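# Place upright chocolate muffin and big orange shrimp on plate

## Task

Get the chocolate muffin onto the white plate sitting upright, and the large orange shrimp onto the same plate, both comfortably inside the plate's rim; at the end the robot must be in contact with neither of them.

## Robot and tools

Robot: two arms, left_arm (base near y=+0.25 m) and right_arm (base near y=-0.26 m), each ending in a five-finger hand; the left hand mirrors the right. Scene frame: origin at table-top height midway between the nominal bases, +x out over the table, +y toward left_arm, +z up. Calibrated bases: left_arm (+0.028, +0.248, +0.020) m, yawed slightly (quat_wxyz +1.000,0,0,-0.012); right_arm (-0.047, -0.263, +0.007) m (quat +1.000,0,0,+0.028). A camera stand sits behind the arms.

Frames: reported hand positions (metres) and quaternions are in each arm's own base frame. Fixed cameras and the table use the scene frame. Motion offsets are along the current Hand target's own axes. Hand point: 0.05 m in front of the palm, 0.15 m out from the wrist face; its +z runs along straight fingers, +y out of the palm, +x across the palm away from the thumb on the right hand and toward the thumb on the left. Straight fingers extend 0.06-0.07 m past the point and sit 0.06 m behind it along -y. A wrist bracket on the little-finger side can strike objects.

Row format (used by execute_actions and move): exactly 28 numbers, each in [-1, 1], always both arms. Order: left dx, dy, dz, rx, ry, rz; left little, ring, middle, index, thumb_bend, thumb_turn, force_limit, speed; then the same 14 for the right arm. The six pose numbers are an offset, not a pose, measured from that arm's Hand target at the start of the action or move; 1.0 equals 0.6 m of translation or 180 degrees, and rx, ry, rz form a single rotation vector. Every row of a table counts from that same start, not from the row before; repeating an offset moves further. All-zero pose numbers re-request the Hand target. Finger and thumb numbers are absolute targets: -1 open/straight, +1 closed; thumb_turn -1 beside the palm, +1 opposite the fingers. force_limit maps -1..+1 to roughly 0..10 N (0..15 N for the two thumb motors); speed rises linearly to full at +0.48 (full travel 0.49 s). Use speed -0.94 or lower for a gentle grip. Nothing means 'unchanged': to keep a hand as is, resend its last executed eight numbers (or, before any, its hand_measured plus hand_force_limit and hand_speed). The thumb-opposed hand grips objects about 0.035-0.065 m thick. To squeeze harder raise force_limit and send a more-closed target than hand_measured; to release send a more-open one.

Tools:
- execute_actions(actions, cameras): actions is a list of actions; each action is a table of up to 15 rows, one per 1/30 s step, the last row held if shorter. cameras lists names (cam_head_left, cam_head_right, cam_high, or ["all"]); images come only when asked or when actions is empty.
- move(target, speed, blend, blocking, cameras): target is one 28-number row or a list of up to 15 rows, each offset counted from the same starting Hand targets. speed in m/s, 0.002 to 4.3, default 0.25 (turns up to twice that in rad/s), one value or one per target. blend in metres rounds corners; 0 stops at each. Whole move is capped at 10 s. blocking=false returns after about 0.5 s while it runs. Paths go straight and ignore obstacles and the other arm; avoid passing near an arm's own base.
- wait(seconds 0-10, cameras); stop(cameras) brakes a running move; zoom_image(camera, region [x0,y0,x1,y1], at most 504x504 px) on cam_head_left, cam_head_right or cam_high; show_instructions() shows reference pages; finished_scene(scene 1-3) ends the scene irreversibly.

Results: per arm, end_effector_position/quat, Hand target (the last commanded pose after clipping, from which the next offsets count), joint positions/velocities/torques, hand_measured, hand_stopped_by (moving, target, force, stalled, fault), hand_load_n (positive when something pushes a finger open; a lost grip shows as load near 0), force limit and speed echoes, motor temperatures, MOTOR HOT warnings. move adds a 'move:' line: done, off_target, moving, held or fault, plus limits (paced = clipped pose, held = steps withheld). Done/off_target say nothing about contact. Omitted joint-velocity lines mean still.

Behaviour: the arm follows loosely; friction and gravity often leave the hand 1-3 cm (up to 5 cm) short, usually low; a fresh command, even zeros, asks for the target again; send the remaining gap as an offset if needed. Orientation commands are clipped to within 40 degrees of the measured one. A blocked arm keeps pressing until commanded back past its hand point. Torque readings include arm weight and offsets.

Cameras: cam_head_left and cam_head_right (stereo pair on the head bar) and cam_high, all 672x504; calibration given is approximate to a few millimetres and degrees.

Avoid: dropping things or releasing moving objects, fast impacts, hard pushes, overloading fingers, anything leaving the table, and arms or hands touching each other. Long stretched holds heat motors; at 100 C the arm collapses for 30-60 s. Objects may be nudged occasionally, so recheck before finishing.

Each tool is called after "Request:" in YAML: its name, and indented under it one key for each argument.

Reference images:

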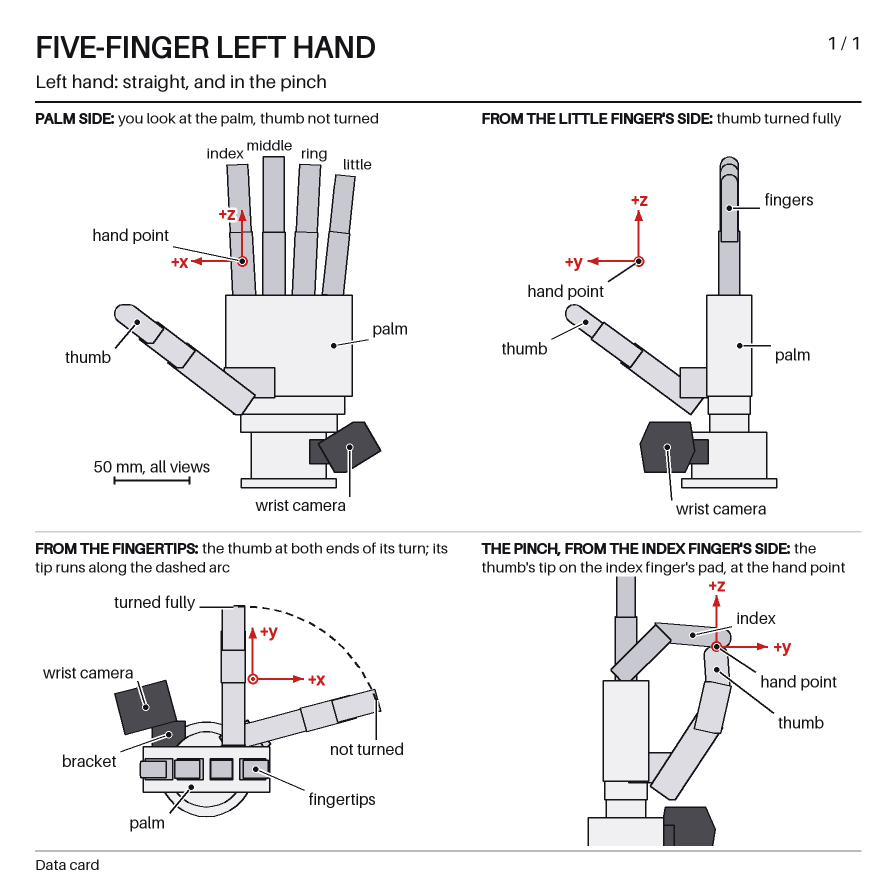

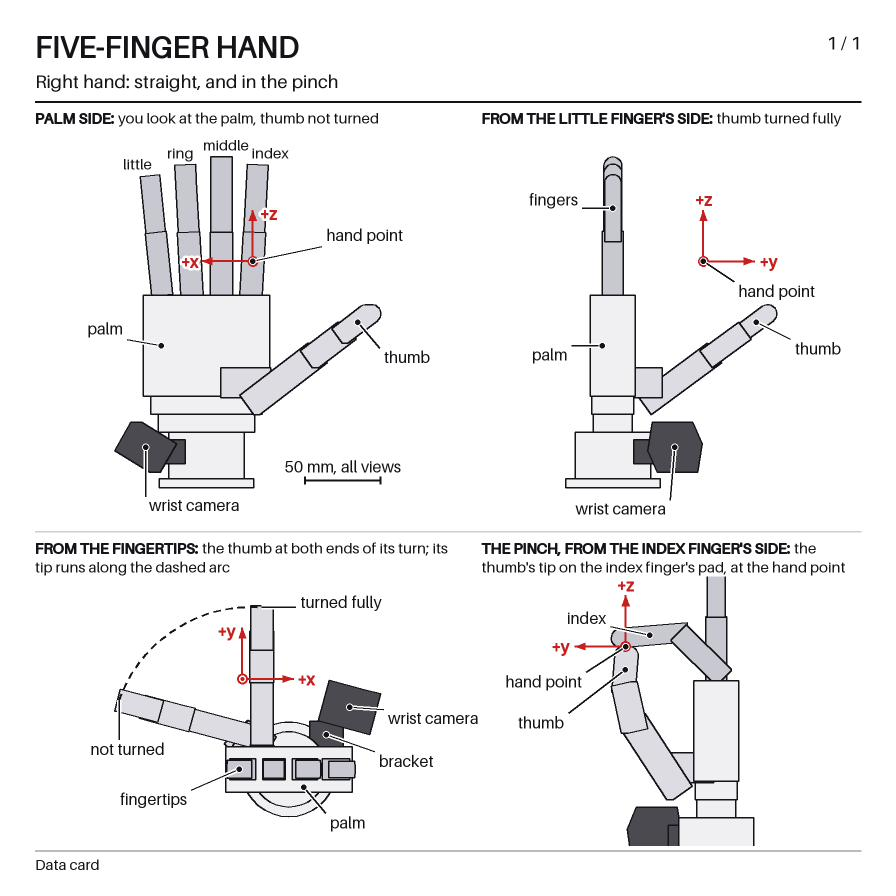

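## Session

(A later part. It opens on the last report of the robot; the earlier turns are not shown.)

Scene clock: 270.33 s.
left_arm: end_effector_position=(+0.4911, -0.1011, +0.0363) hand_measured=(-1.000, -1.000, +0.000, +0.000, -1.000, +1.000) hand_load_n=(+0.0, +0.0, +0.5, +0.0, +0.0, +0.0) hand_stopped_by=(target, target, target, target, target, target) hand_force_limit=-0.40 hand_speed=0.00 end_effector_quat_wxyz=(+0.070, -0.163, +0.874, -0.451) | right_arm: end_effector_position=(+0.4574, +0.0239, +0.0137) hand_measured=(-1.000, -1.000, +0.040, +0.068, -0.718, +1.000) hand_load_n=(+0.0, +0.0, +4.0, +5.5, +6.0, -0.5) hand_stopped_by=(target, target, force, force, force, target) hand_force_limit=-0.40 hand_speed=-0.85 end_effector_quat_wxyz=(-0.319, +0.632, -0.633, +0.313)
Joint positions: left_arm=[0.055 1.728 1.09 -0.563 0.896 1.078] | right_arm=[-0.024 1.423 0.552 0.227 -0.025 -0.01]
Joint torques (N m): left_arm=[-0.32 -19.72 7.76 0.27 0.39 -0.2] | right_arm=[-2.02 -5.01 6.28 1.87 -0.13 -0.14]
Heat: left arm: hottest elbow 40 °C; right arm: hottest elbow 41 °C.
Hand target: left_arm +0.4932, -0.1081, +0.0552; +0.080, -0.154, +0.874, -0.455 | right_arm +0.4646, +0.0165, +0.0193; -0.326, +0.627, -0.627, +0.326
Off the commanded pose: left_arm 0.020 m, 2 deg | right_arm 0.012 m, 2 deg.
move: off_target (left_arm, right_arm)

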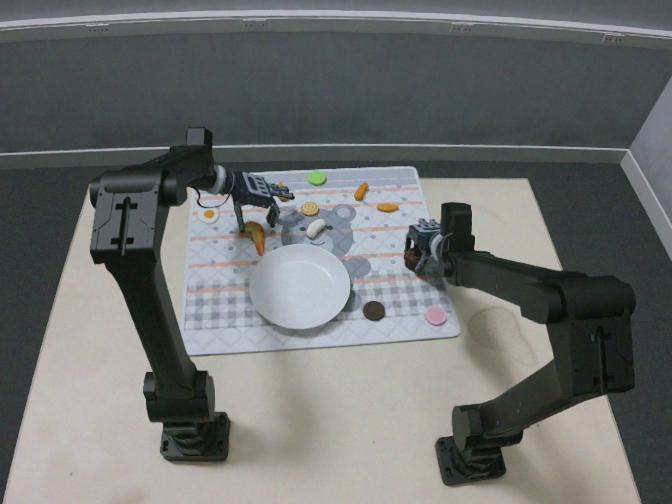

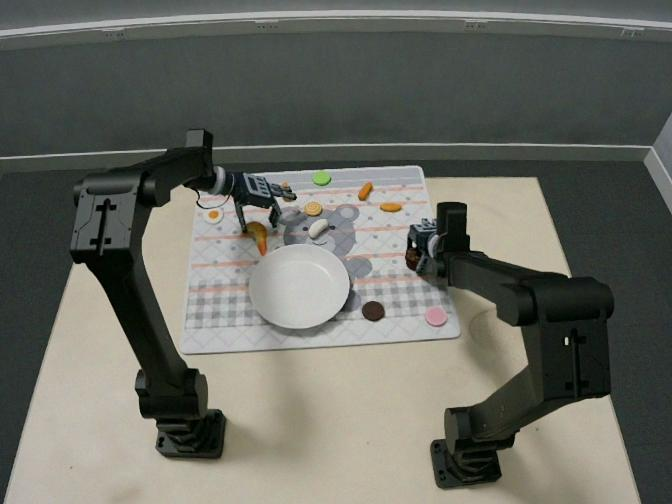

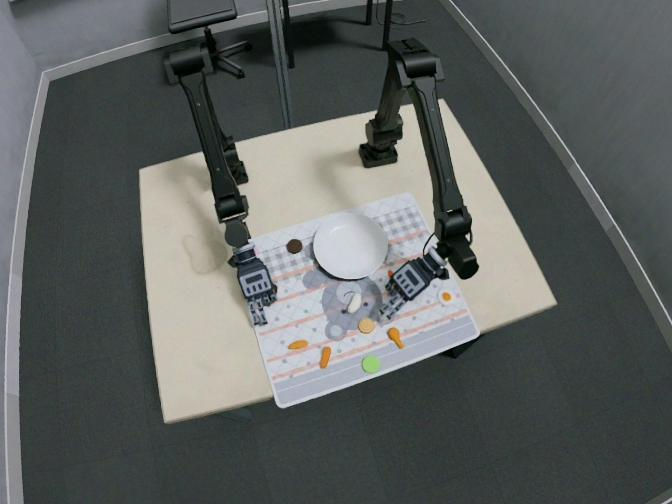

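Request:
move:
  target:
    - [0,-0.0547,-0.0383,0,0,0,-1,-1,0,0,-1,1,-0.4,0,0,-0.1375,-0.0963,0,0,0,-1,-1,0.3,0.3,0.1,1,-0.4,-0.85]
    - [0,-0.0547,-0.0383,0,0,0,-1,-1,0,0,-1,1,-0.4,0,-0.4035,-0.0823,-0.175,0,0,0,-1,-1,0.3,0.3,0.1,1,-0.4,-0.85]
  speed: 0.15
  blend: 0.02
  cameras: ["all"]

Request:
zoom_image:
  camera: "cam_head_left"
  region: [270, 180, 390, 300]

Request:
zoom_image:
  camera: "cam_high"
  region: [270, 200, 390, 300]

Request:
zoom_image:
  camera: "cam_head_left"
  region: [200, 160, 300, 260]

Scene clock: 288.30 s.
left_arm: end_effector_position=(+0.4720, -0.1021, +0.0609) hand_measured=(-1.000, -1.000, +0.000, +0.000, -1.000, +1.000) hand_load_n=(+0.0, +0.0, +0.0, +0.0, +0.0, +0.0) hand_stopped_by=(target, target, target, target, target, target) hand_force_limit=-0.40 hand_speed=0.00 end_effector_quat_wxyz=(+0.050, -0.173, +0.875, -0.449) | right_arm: end_effector_position=(+0.3882, +0.2405, +0.0908) hand_measured=(-1.000, -1.000, +0.040, +0.068, -0.718, +1.000) hand_load_n=(-0.5, +0.0, +3.5, +5.5, +6.0, +0.0) hand_stopped_by=(target, target, force, force, force, target) hand_force_limit=-0.40 hand_speed=-0.85 end_effector_quat_wxyz=(-0.299, +0.646, -0.623, +0.324)
Joint positions: left_arm=[0.055 1.668 1.09 -0.667 0.896 1.078] | right_arm=[0.673 1.257 0.704 -0.233 0.531 0.412]
Joint torques (N m): left_arm=[-0.38 -19.02 11.99 0.21 0.41 -0.19] | right_arm=[-0.21 -4.31 12.94 0.12 0.38 0.16]
Heat: left arm: hottest elbow 40 °C; right arm: hottest elbow 41 °C.
Hand target: left_arm +0.4932, -0.1081, +0.0953; +0.080, -0.154, +0.874, -0.455 | right_arm +0.4071, +0.2586, +0.1200; -0.326, +0.627, -0.627, +0.326
Off the commanded pose: left_arm 0.041 m, 4 deg | right_arm 0.039 m, 4 deg.
move: off_target (left_arm, right_arm)

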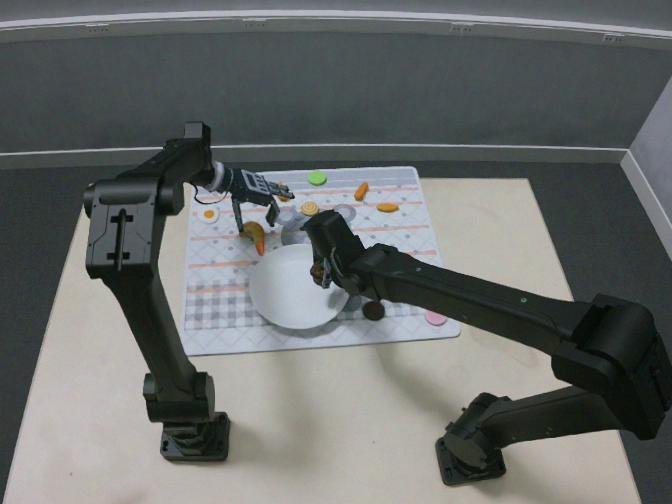

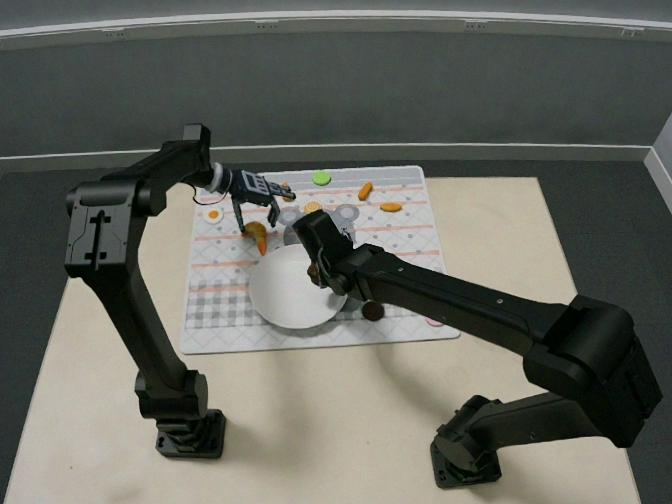

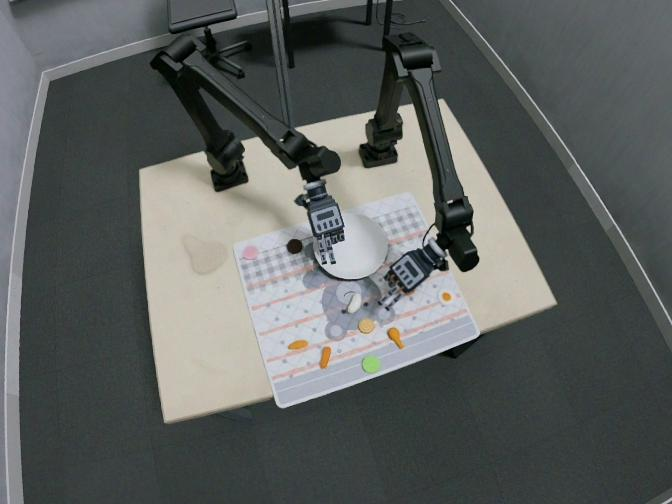

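Scaled by 4.200 from the camera's 672x504 image, which has a finer 960x720 frame.

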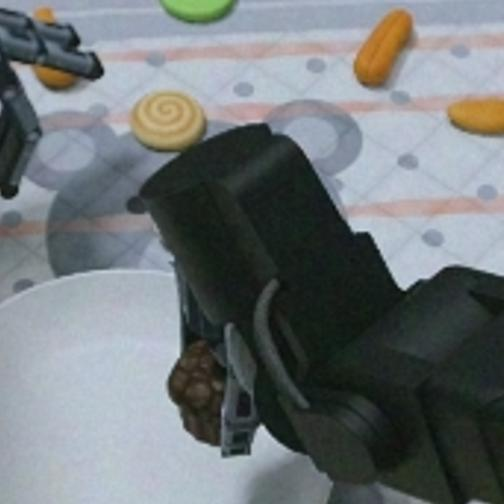

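Scaled by 4.200 from the camera's 672x504 image, which has a finer 960x720 frame.

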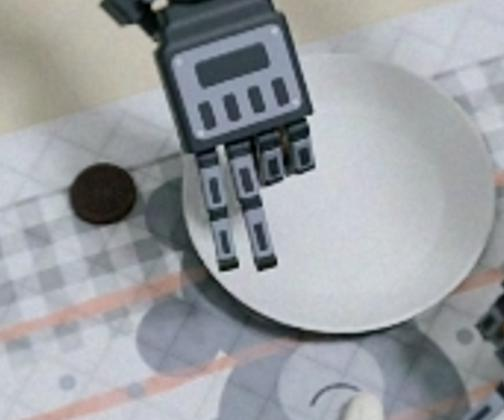

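Scaled by 5.040 from the camera's 672x504 image, which has a finer 960x720 frame.

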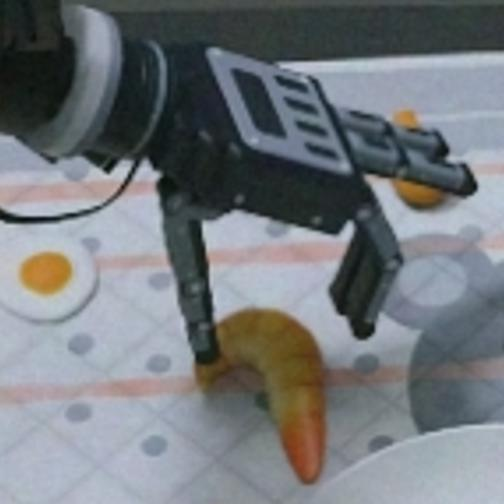

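Request:
move:
  target: [-0.0188,0.0617,0.0517,0,0,0,-1,-1,0,0,-1,1,-0.4,0,0.01,0.0967,0.08,0,0,0,-1,-1,0.3,0.3,0.1,1,-0.4,-0.85]
  speed: 0.1
  cameras: ["all"]

Request:
zoom_image:
  camera: "cam_head_left"
  region: [270, 200, 390, 320]

Request:
zoom_image:
  camera: "cam_high"
  region: [270, 200, 390, 300]

Request:
zoom_image:
  camera: "cam_head_left"
  region: [200, 160, 300, 260]

Scene clock: 318.50 s.
left_arm: end_effector_position=(+0.4877, -0.1012, +0.0366) hand_measured=(-1.000, -1.000, +0.000, +0.000, -1.000, +1.000) hand_load_n=(+0.5, +0.0, +0.0, +0.0, +0.0, +0.0) hand_stopped_by=(target, target, target, target, target, target) hand_force_limit=-0.40 hand_speed=0.00 end_effector_quat_wxyz=(+0.063, -0.166, +0.875, -0.451) | right_arm: end_effector_position=(+0.4020, +0.2539, +0.0371) hand_measured=(-1.000, -1.000, +0.040, +0.068, -0.718, +1.000) hand_load_n=(+0.0, +0.0, +4.0, +5.5, +6.0, +0.0) hand_stopped_by=(target, target, force, force, force, target) hand_force_limit=-0.40 hand_speed=-0.85 end_effector_quat_wxyz=(-0.312, +0.642, -0.622, +0.321)
Joint positions: left_arm=[0.055 1.726 1.09 -0.579 0.896 1.078] | right_arm=[0.673 1.414 0.659 -0.008 0.522 0.414]
Joint torques (N m): left_arm=[-0.56 -16.5 10.14 1.13 0.37 -0.18] | right_arm=[-2.2 -5.6 6.98 1.65 0.13 -0.03]
Heat: left arm: hottest elbow 42 °C; right arm: hottest elbow 45 °C.
Hand target: left_arm +0.5052, -0.1082, +0.0472; +0.080, -0.154, +0.874, -0.455 | right_arm +0.4130, +0.2526, +0.0449; -0.326, +0.627, -0.627, +0.326
Off the commanded pose: left_arm 0.022 m, 2 deg | right_arm 0.014 m, 2 deg.
move: off_target (left_arm, right_arm)

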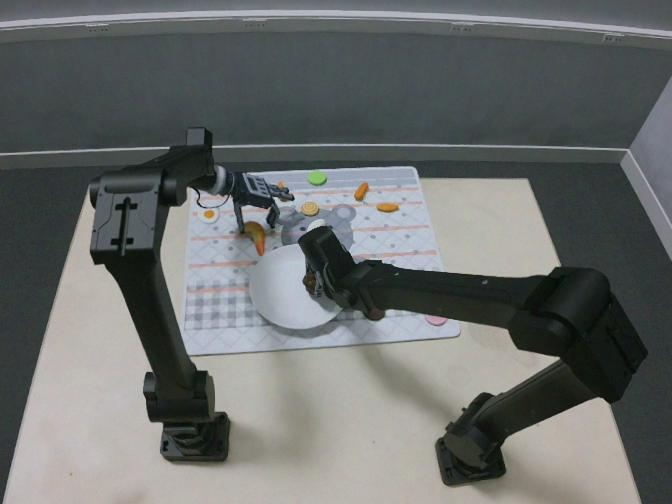

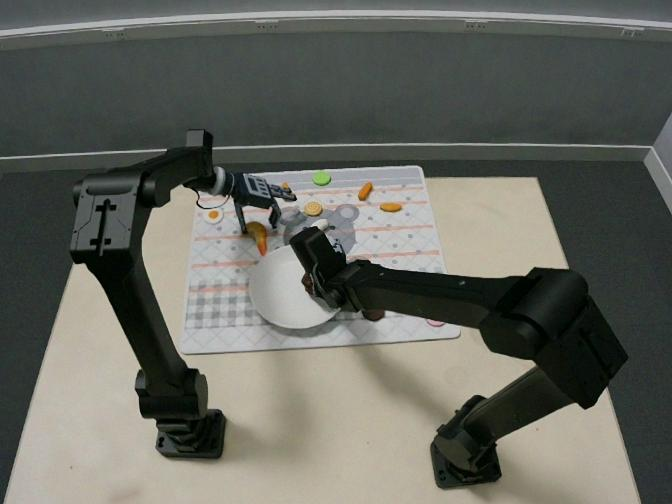

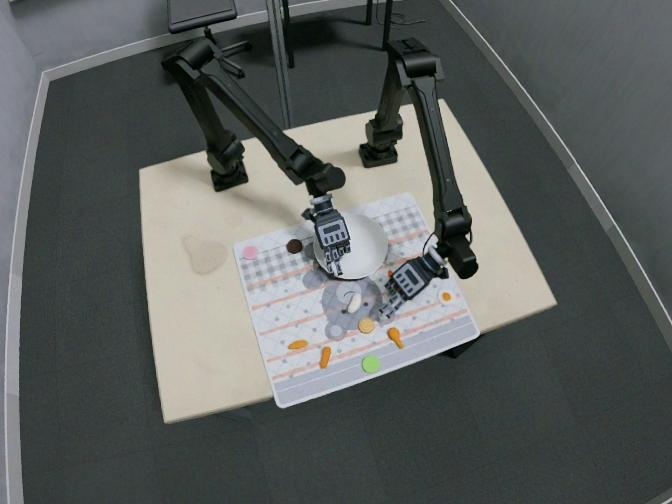

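Scaled by 4.200 from the camera's 672x504 image, which has a finer 960x720 frame.

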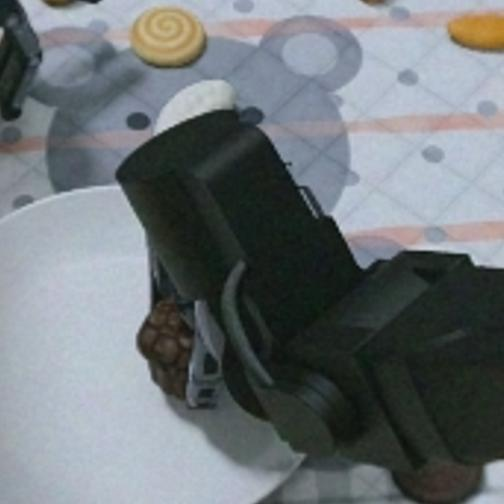

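Scaled by 4.200 from the camera's 672x504 image, which has a finer 960x720 frame.

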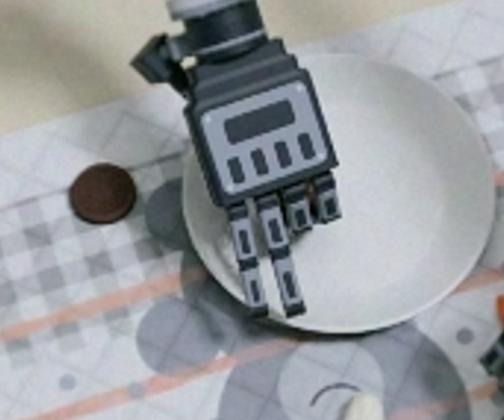

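Scaled by 5.040 from the camera's 672x504 image, which has a finer 960x720 frame.

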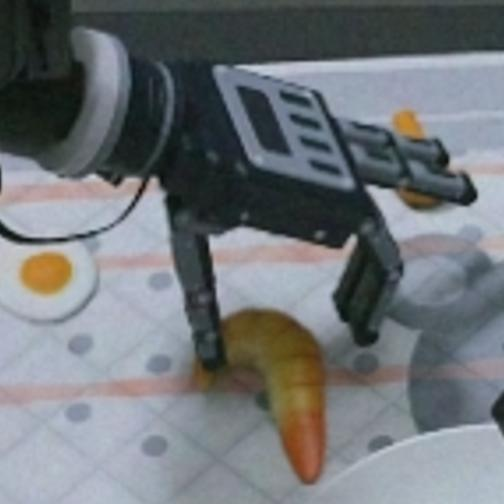

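Request:
move:
  target: [0.0147,0.018,0.0187,0,0,0,-1,-1,0,0,-1,1,-0.4,0,0.0393,0.0088,0.0163,0,0,0,-1,-1,0.3,0.3,0.1,1,-0.4,-0.85]
  speed: 0.06
  cameras: ["all"]

Request:
zoom_image:
  camera: "cam_head_left"
  region: [270, 200, 390, 320]

Request:
zoom_image:
  camera: "cam_high"
  region: [270, 200, 390, 300]

Request:
zoom_image:
  camera: "cam_head_left"
  region: [200, 160, 300, 260]

Scene clock: 340.20 s.
left_arm: end_effector_position=(+0.4947, -0.1068, +0.0341) hand_measured=(-1.000, -1.000, +0.000, +0.000, -1.000, +1.000) hand_load_n=(+0.0, +0.0, +0.0, +0.5, +0.0, +0.0) hand_stopped_by=(target, target, target, target, target, target) hand_force_limit=-0.40 hand_speed=0.00 end_effector_quat_wxyz=(+0.079, -0.156, +0.874, -0.453) | right_arm: end_effector_position=(+0.4099, +0.2304, +0.0287) hand_measured=(-1.000, -1.000, +0.040, +0.068, -0.718, +1.000) hand_load_n=(+0.0, +0.0, +4.0, +5.5, +6.0, -0.5) hand_stopped_by=(target, target, force, force, force, target) hand_force_limit=-0.40 hand_speed=-0.85 end_effector_quat_wxyz=(-0.316, +0.632, -0.632, +0.318)
Joint positions: left_arm=[0.043 1.728 1.08 -0.519 0.893 1.065] | right_arm=[0.605 1.414 0.621 0.055 0.476 0.392]
Joint torques (N m): left_arm=[-0.56 -15.62 7.72 1.21 0.32 -0.22] | right_arm=[-2.32 -5.25 6.6 1.84 0.1 -0.2]
Heat: left arm: hottest elbow 42 °C; right arm: hottest elbow 43 °C.
Hand target: left_arm +0.4979, -0.1140, +0.0319; +0.080, -0.154, +0.874, -0.455 | right_arm +0.4179, +0.2290, +0.0350; -0.326, +0.627, -0.627, +0.326
Off the commanded pose: left_arm 0.008 m, 0 deg | right_arm 0.010 m, 2 deg.
move: done

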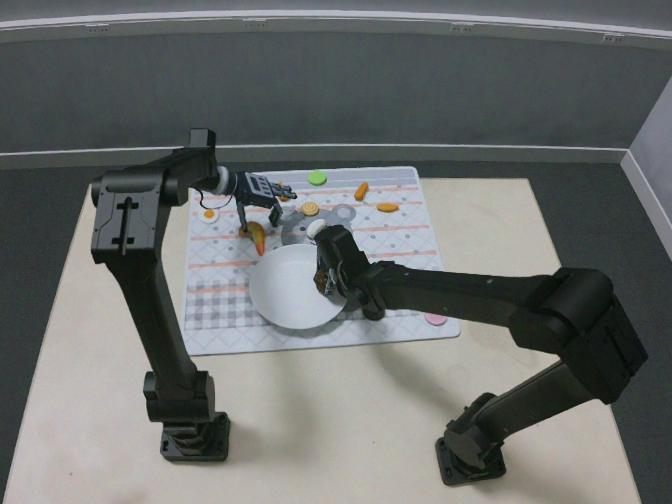

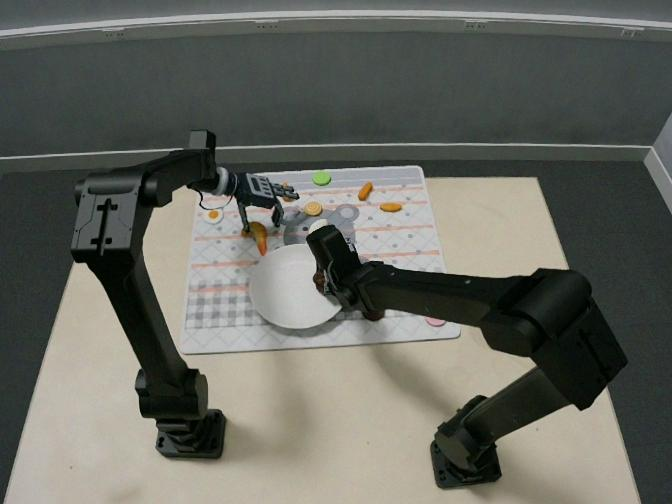

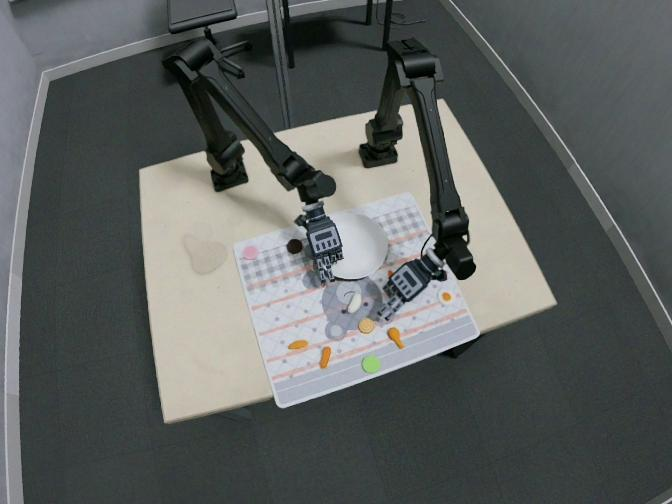

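Scaled by 4.200 from the camera's 672x504 image, which has a finer 960x720 frame.

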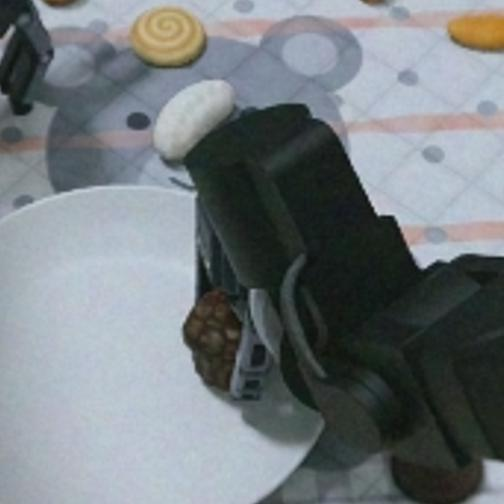

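Scaled by 4.200 from the camera's 672x504 image, which has a finer 960x720 frame.

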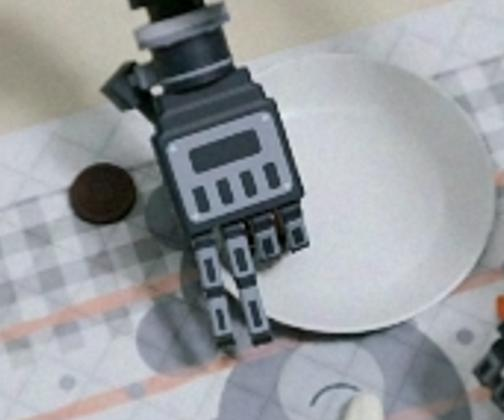

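Scaled by 5.040 from the camera's 672x504 image, which has a finer 960x720 frame.

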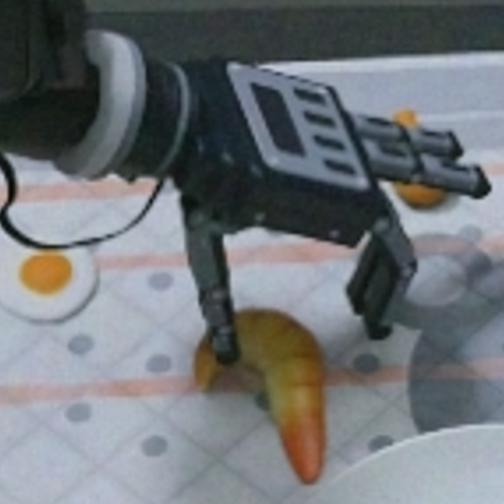

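Request:
move:
  target:
    - [0.0283,-0.0325,-0.0352,0,0,0,-1,-1,0,0,-1,1,-0.4,0,-0.0283,0.0038,-0.0055,0,0,0,-1,-1,0.3,0.3,0.1,1,-0.4,-0.85]
    - [0.0283,-0.0025,-0.0152,0,0,0,-1,-1,0,0,-1,1,-0.4,0,-0.0283,0.0175,0.004,0,0,0,-1,-1,0.3,0.3,0.1,1,-0.4,-0.85]
  speed: 0.06
  cameras: ["all"]

Request:
zoom_image:
  camera: "cam_head_left"
  region: [270, 200, 390, 320]

Request:
zoom_image:
  camera: "cam_high"
  region: [270, 200, 390, 300]

Request:
zoom_image:
  camera: "cam_head_left"
  region: [200, 160, 300, 260]

Scene clock: 360.77 s.
left_arm: end_effector_position=(+0.4757, -0.1076, +0.0384) hand_measured=(-1.000, -1.000, +0.000, +0.000, -1.000, +1.000) hand_load_n=(+0.0, +0.0, +0.0, +0.0, +0.0, +0.0) hand_stopped_by=(target, target, target, target, target, target) hand_force_limit=-0.40 hand_speed=0.00 end_effector_quat_wxyz=(+0.077, -0.157, +0.874, -0.453) | right_arm: end_effector_position=(+0.4077, +0.2370, +0.0209) hand_measured=(-1.000, -1.000, +0.040, +0.068, -0.718, +1.000) hand_load_n=(+0.0, -0.5, +3.0, +5.0, +6.0, -0.5) hand_stopped_by=(target, target, force, force, force, target) hand_force_limit=-0.40 hand_speed=-0.85 end_effector_quat_wxyz=(-0.313, +0.635, -0.627, +0.325)
Joint positions: left_arm=[0.043 1.682 1.031 -0.522 0.893 1.065] | right_arm=[0.631 1.441 0.621 0.077 0.505 0.394]
Joint torques (N m): left_arm=[-0.44 -15.74 7.56 1.26 0.34 -0.2] | right_arm=[0.09 -4.78 7.34 1.46 0.27 0.14]
Heat: left arm: hottest elbow 41 °C; right arm: hottest elbow 42 °C.
Hand target: left_arm +0.4797, -0.1136, +0.0383; +0.080, -0.154, +0.874, -0.455 | right_arm +0.4139, +0.2460, +0.0250; -0.326, +0.627, -0.627, +0.326
Off the commanded pose: left_arm 0.007 m, 1 deg | right_arm 0.012 m, 2 deg.
move: off_target (right_arm)

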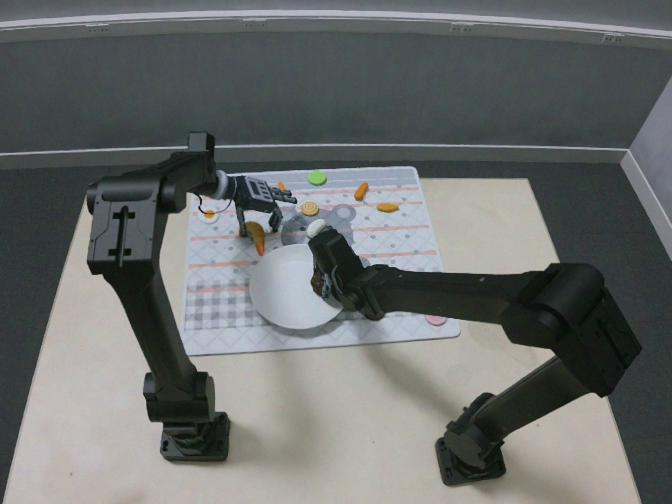

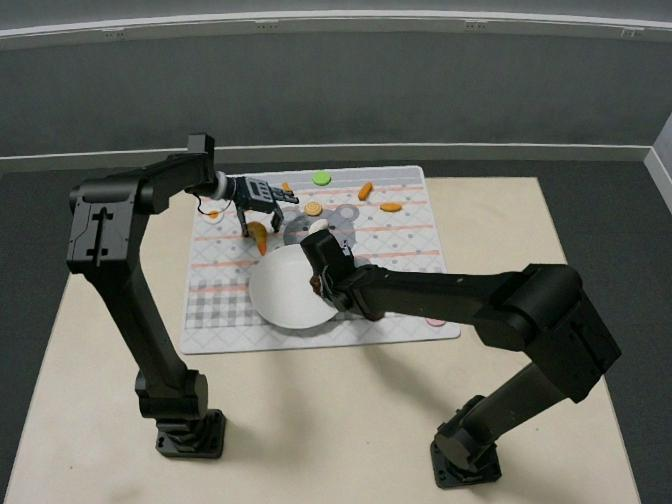

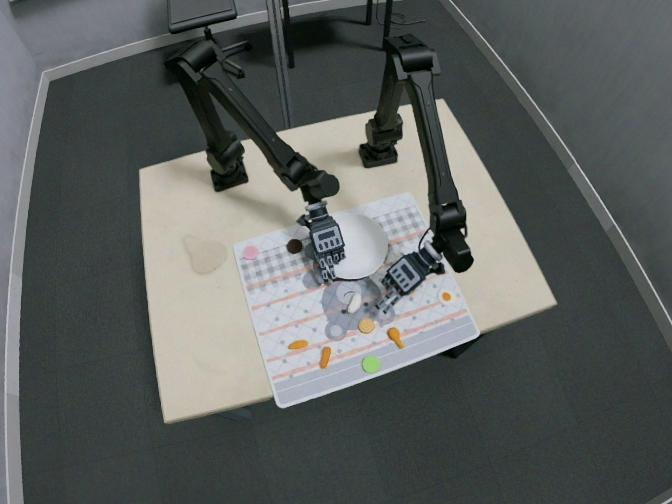

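Scaled by 4.200 from the camera's 672x504 image, which has a finer 960x720 frame.

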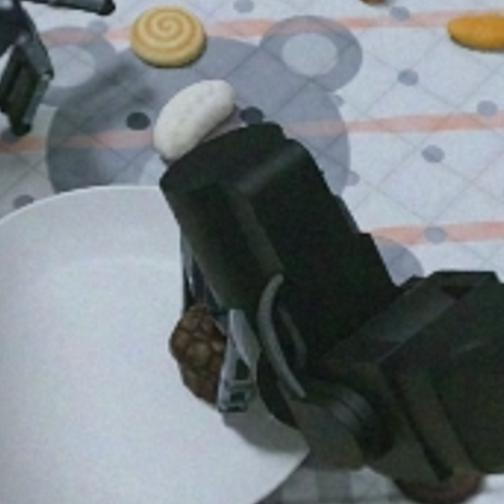

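Scaled by 4.200 from the camera's 672x504 image, which has a finer 960x720 frame.

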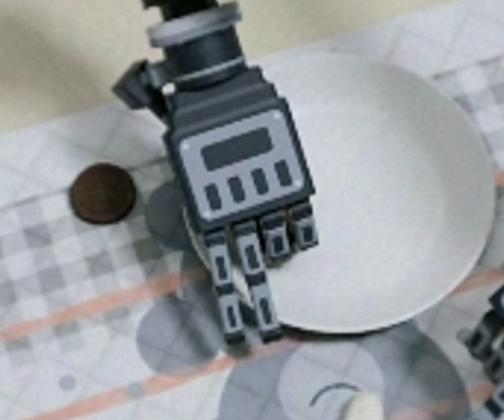

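Scaled by 5.040 from the camera's 672x504 image, which has a finer 960x720 frame.

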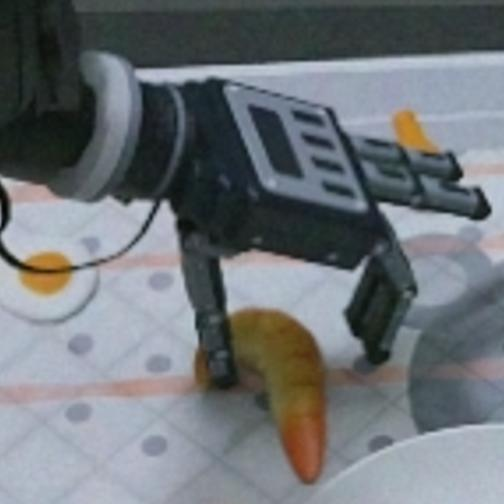

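Request:
zoom_image:
  camera: "cam_head_left"
  region: [300, 260, 340, 300]

Request:
zoom_image:
  camera: "cam_head_right"
  region: [300, 260, 340, 300]

Scaled by 12.600 from the camera's 672x504 image, which has a finer 960x720 frame.

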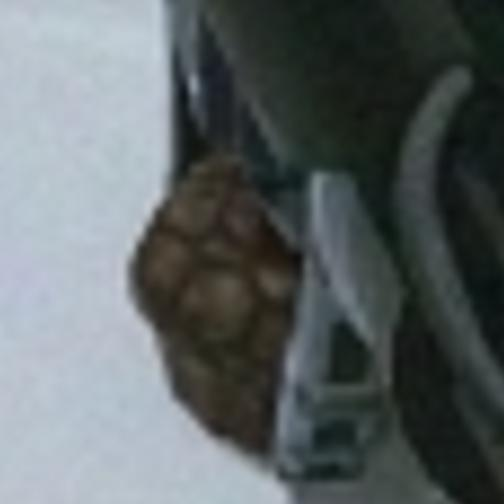

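Scaled by 12.600 from the camera's 672x504 image, which has a finer 960x720 frame.

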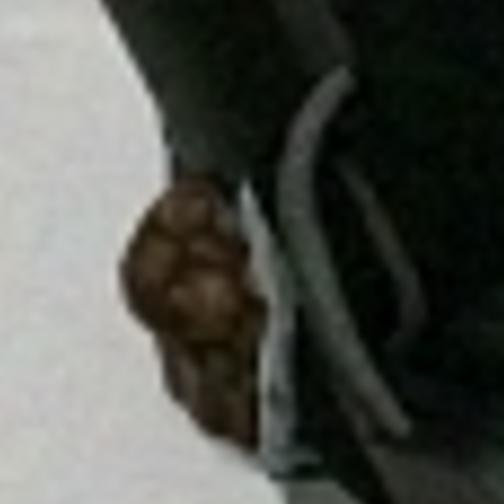

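Request:
move:
  target: [0,0,0,0,0,0,-1,-1,0,0,-1,1,-0.4,0,0,0.0082,0.0057,0,0,0,-1,-1,0.3,0.3,0.1,1,-0.4,-0.85]
  speed: 0.05
  cameras: ["cam_head_left"]

Request:
zoom_image:
  camera: "cam_head_left"
  region: [300, 260, 340, 300]

Scene clock: 377.27 s.
left_arm: end_effector_position=(+0.4757, -0.1076, +0.0384) hand_measured=(-1.000, -1.000, +0.000, +0.000, -1.000, +1.000) hand_load_n=(+0.0, +0.0, +0.0, +0.0, +0.0, +0.0) hand_stopped_by=(target, target, target, target, target, target) hand_force_limit=-0.40 hand_speed=0.00 end_effector_quat_wxyz=(+0.077, -0.157, +0.874, -0.453) | right_arm: end_effector_position=(+0.4111, +0.2391, +0.0203) hand_measured=(-1.000, -1.000, +0.040, +0.068, -0.718, +1.000) hand_load_n=(+0.0, +0.0, +3.0, +4.5, +6.0, -0.5) hand_stopped_by=(target, target, force, force, force, target) hand_force_limit=-0.40 hand_speed=-0.85 end_effector_quat_wxyz=(-0.319, +0.631, -0.627, +0.327)
Joint positions: left_arm=[0.043 1.682 1.031 -0.522 0.893 1.065] | right_arm=[0.631 1.452 0.621 0.101 0.507 0.394]
Joint torques (N m): left_arm=[-0.56 -15.27 7.71 1.21 0.34 -0.2] | right_arm=[0.5 -4.25 6.74 1.47 0.22 0.13]
Heat: left arm: hottest elbow 40 °C; right arm: hottest elbow 42 °C.
Hand target: left_arm +0.4797, -0.1136, +0.0383; +0.080, -0.154, +0.874, -0.455 | right_arm +0.4138, +0.2460, +0.0190; -0.326, +0.627, -0.627, +0.326
Off the commanded pose: left_arm 0.007 m, 1 deg | right_arm 0.008 m, 1 deg.
move: done
Images, in order (width x height): cam_head_left 672x504.

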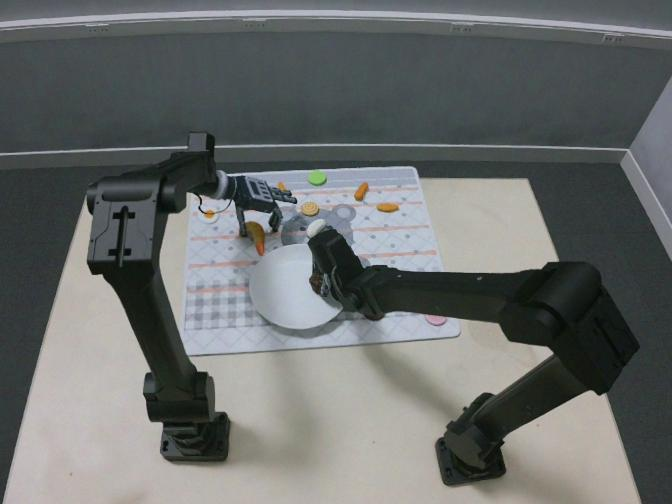

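Scaled by 12.600 from the camera's 672x504 image, which has a finer 960x720 frame.

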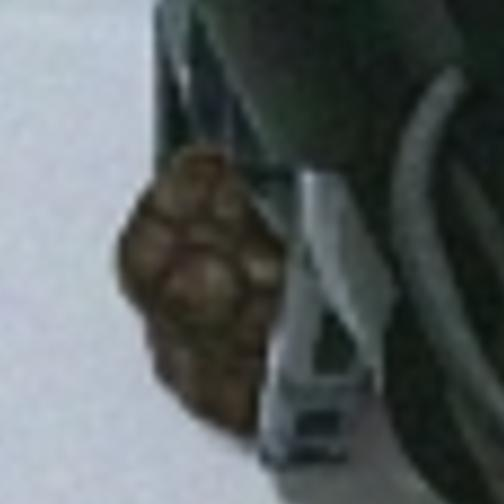

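Request:
move:
  target: [-0.0078,0.0312,0.0253,0,0,0,-1,-1,0,0,-1,1,-0.4,0,0,0,0,0,0,0,-1,-1,-0.45,-0.45,-1,1,-0.4,-0.7]
  speed: 0.05
  cameras: ["all"]

Request:
zoom_image:
  camera: "cam_head_left"
  region: [290, 250, 350, 310]

Request:
zoom_image:
  camera: "cam_head_left"
  region: [200, 160, 300, 260]

Request:
zoom_image:
  camera: "cam_high"
  region: [350, 220, 450, 320]

Scene clock: 390.67 s.
left_arm: end_effector_position=(+0.4797, -0.1075, +0.0139) hand_measured=(-1.000, -1.000, +0.000, +0.000, -1.000, +1.000) hand_load_n=(+0.0, +0.0, +0.0, +0.0, +0.0, +0.0) hand_stopped_by=(target, target, target, target, target, target) hand_force_limit=-0.40 hand_speed=0.00 end_effector_quat_wxyz=(+0.076, -0.158, +0.874, -0.453) | right_arm: end_effector_position=(+0.4116, +0.2392, +0.0174) hand_measured=(-1.000, -1.000, -0.450, -0.450, -0.998, +1.000) hand_load_n=(+0.0, +0.0, -0.5, +0.0, -1.5, +0.0) hand_stopped_by=(target, target, target, target, target, target) hand_force_limit=-0.40 hand_speed=-0.70 end_effector_quat_wxyz=(-0.318, +0.630, -0.629, +0.327)
Joint positions: left_arm=[0.043 1.734 1.021 -0.462 0.893 1.065] | right_arm=[0.631 1.461 0.621 0.107 0.508 0.398]
Joint torques (N m): left_arm=[-0.44 -15.74 7.45 1.22 0.32 -0.19] | right_arm=[-0.15 -5.25 6.72 1.13 0.22 0.07]
Heat: left arm: hottest elbow 40 °C; right arm: hottest elbow 41 °C.
Hand target: left_arm +0.4847, -0.1136, +0.0143; +0.080, -0.154, +0.874, -0.455 | right_arm +0.4138, +0.2460, +0.0190; -0.326, +0.627, -0.627, +0.326
Off the commanded pose: left_arm 0.008 m, 1 deg | right_arm 0.007 m, 1 deg.
move: done

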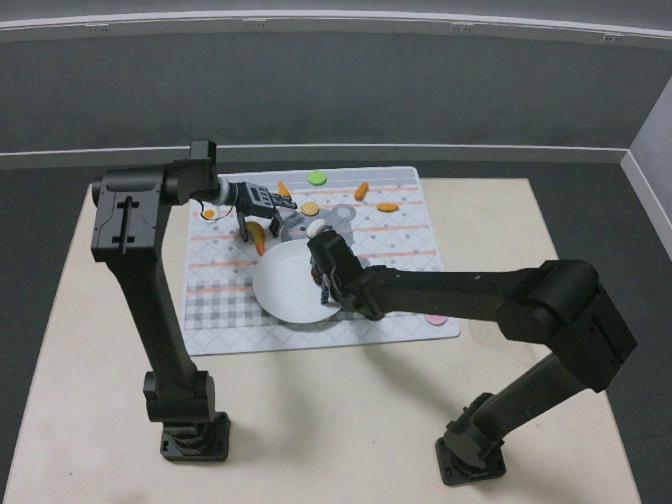

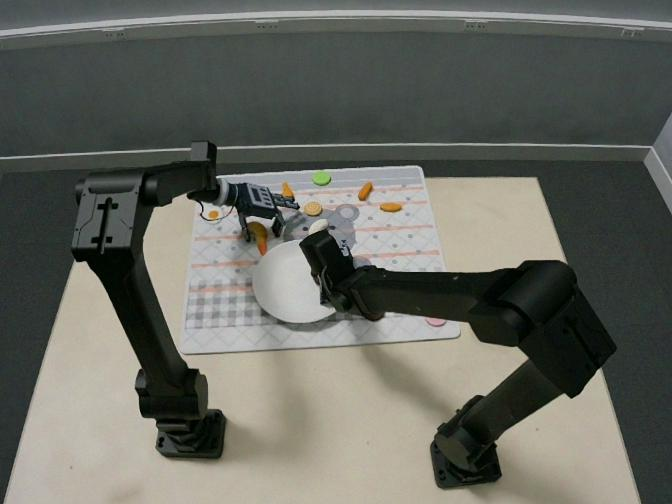

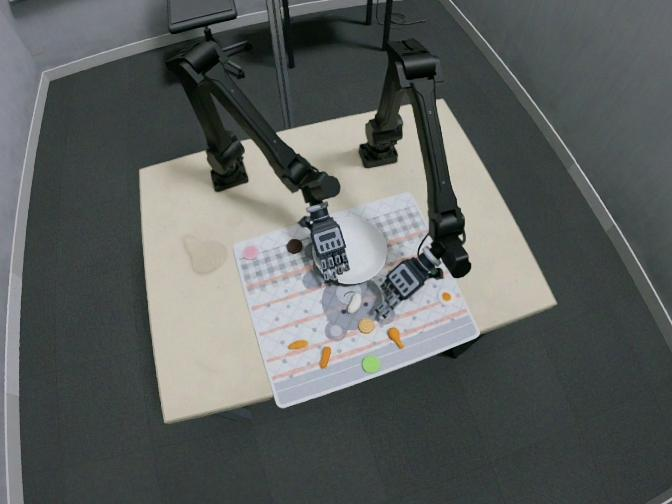

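Scaled by 8.400 from the camera's 672x504 image, which has a finer 960x720 frame.

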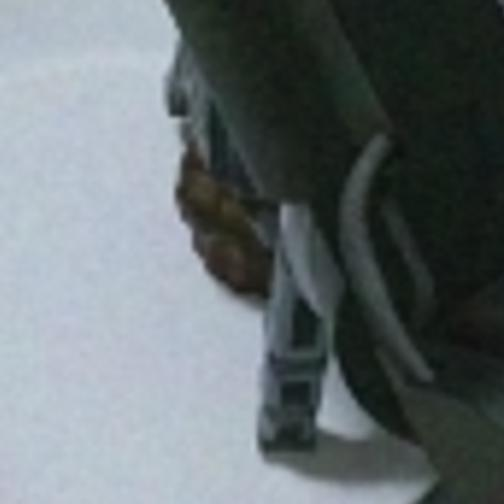

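Scaled by 5.040 from the camera's 672x504 image, which has a finer 960x720 frame.

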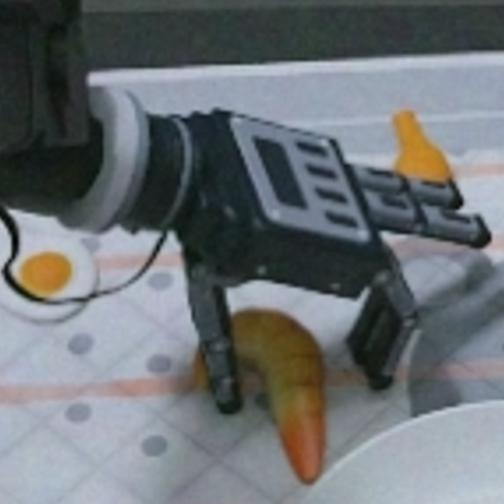

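Scaled by 5.040 from the camera's 672x504 image, which has a finer 960x720 frame.

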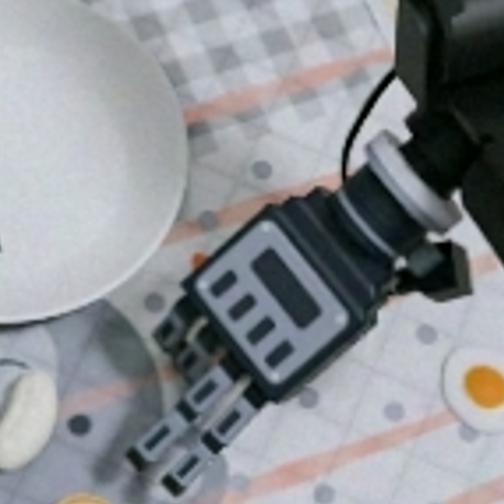

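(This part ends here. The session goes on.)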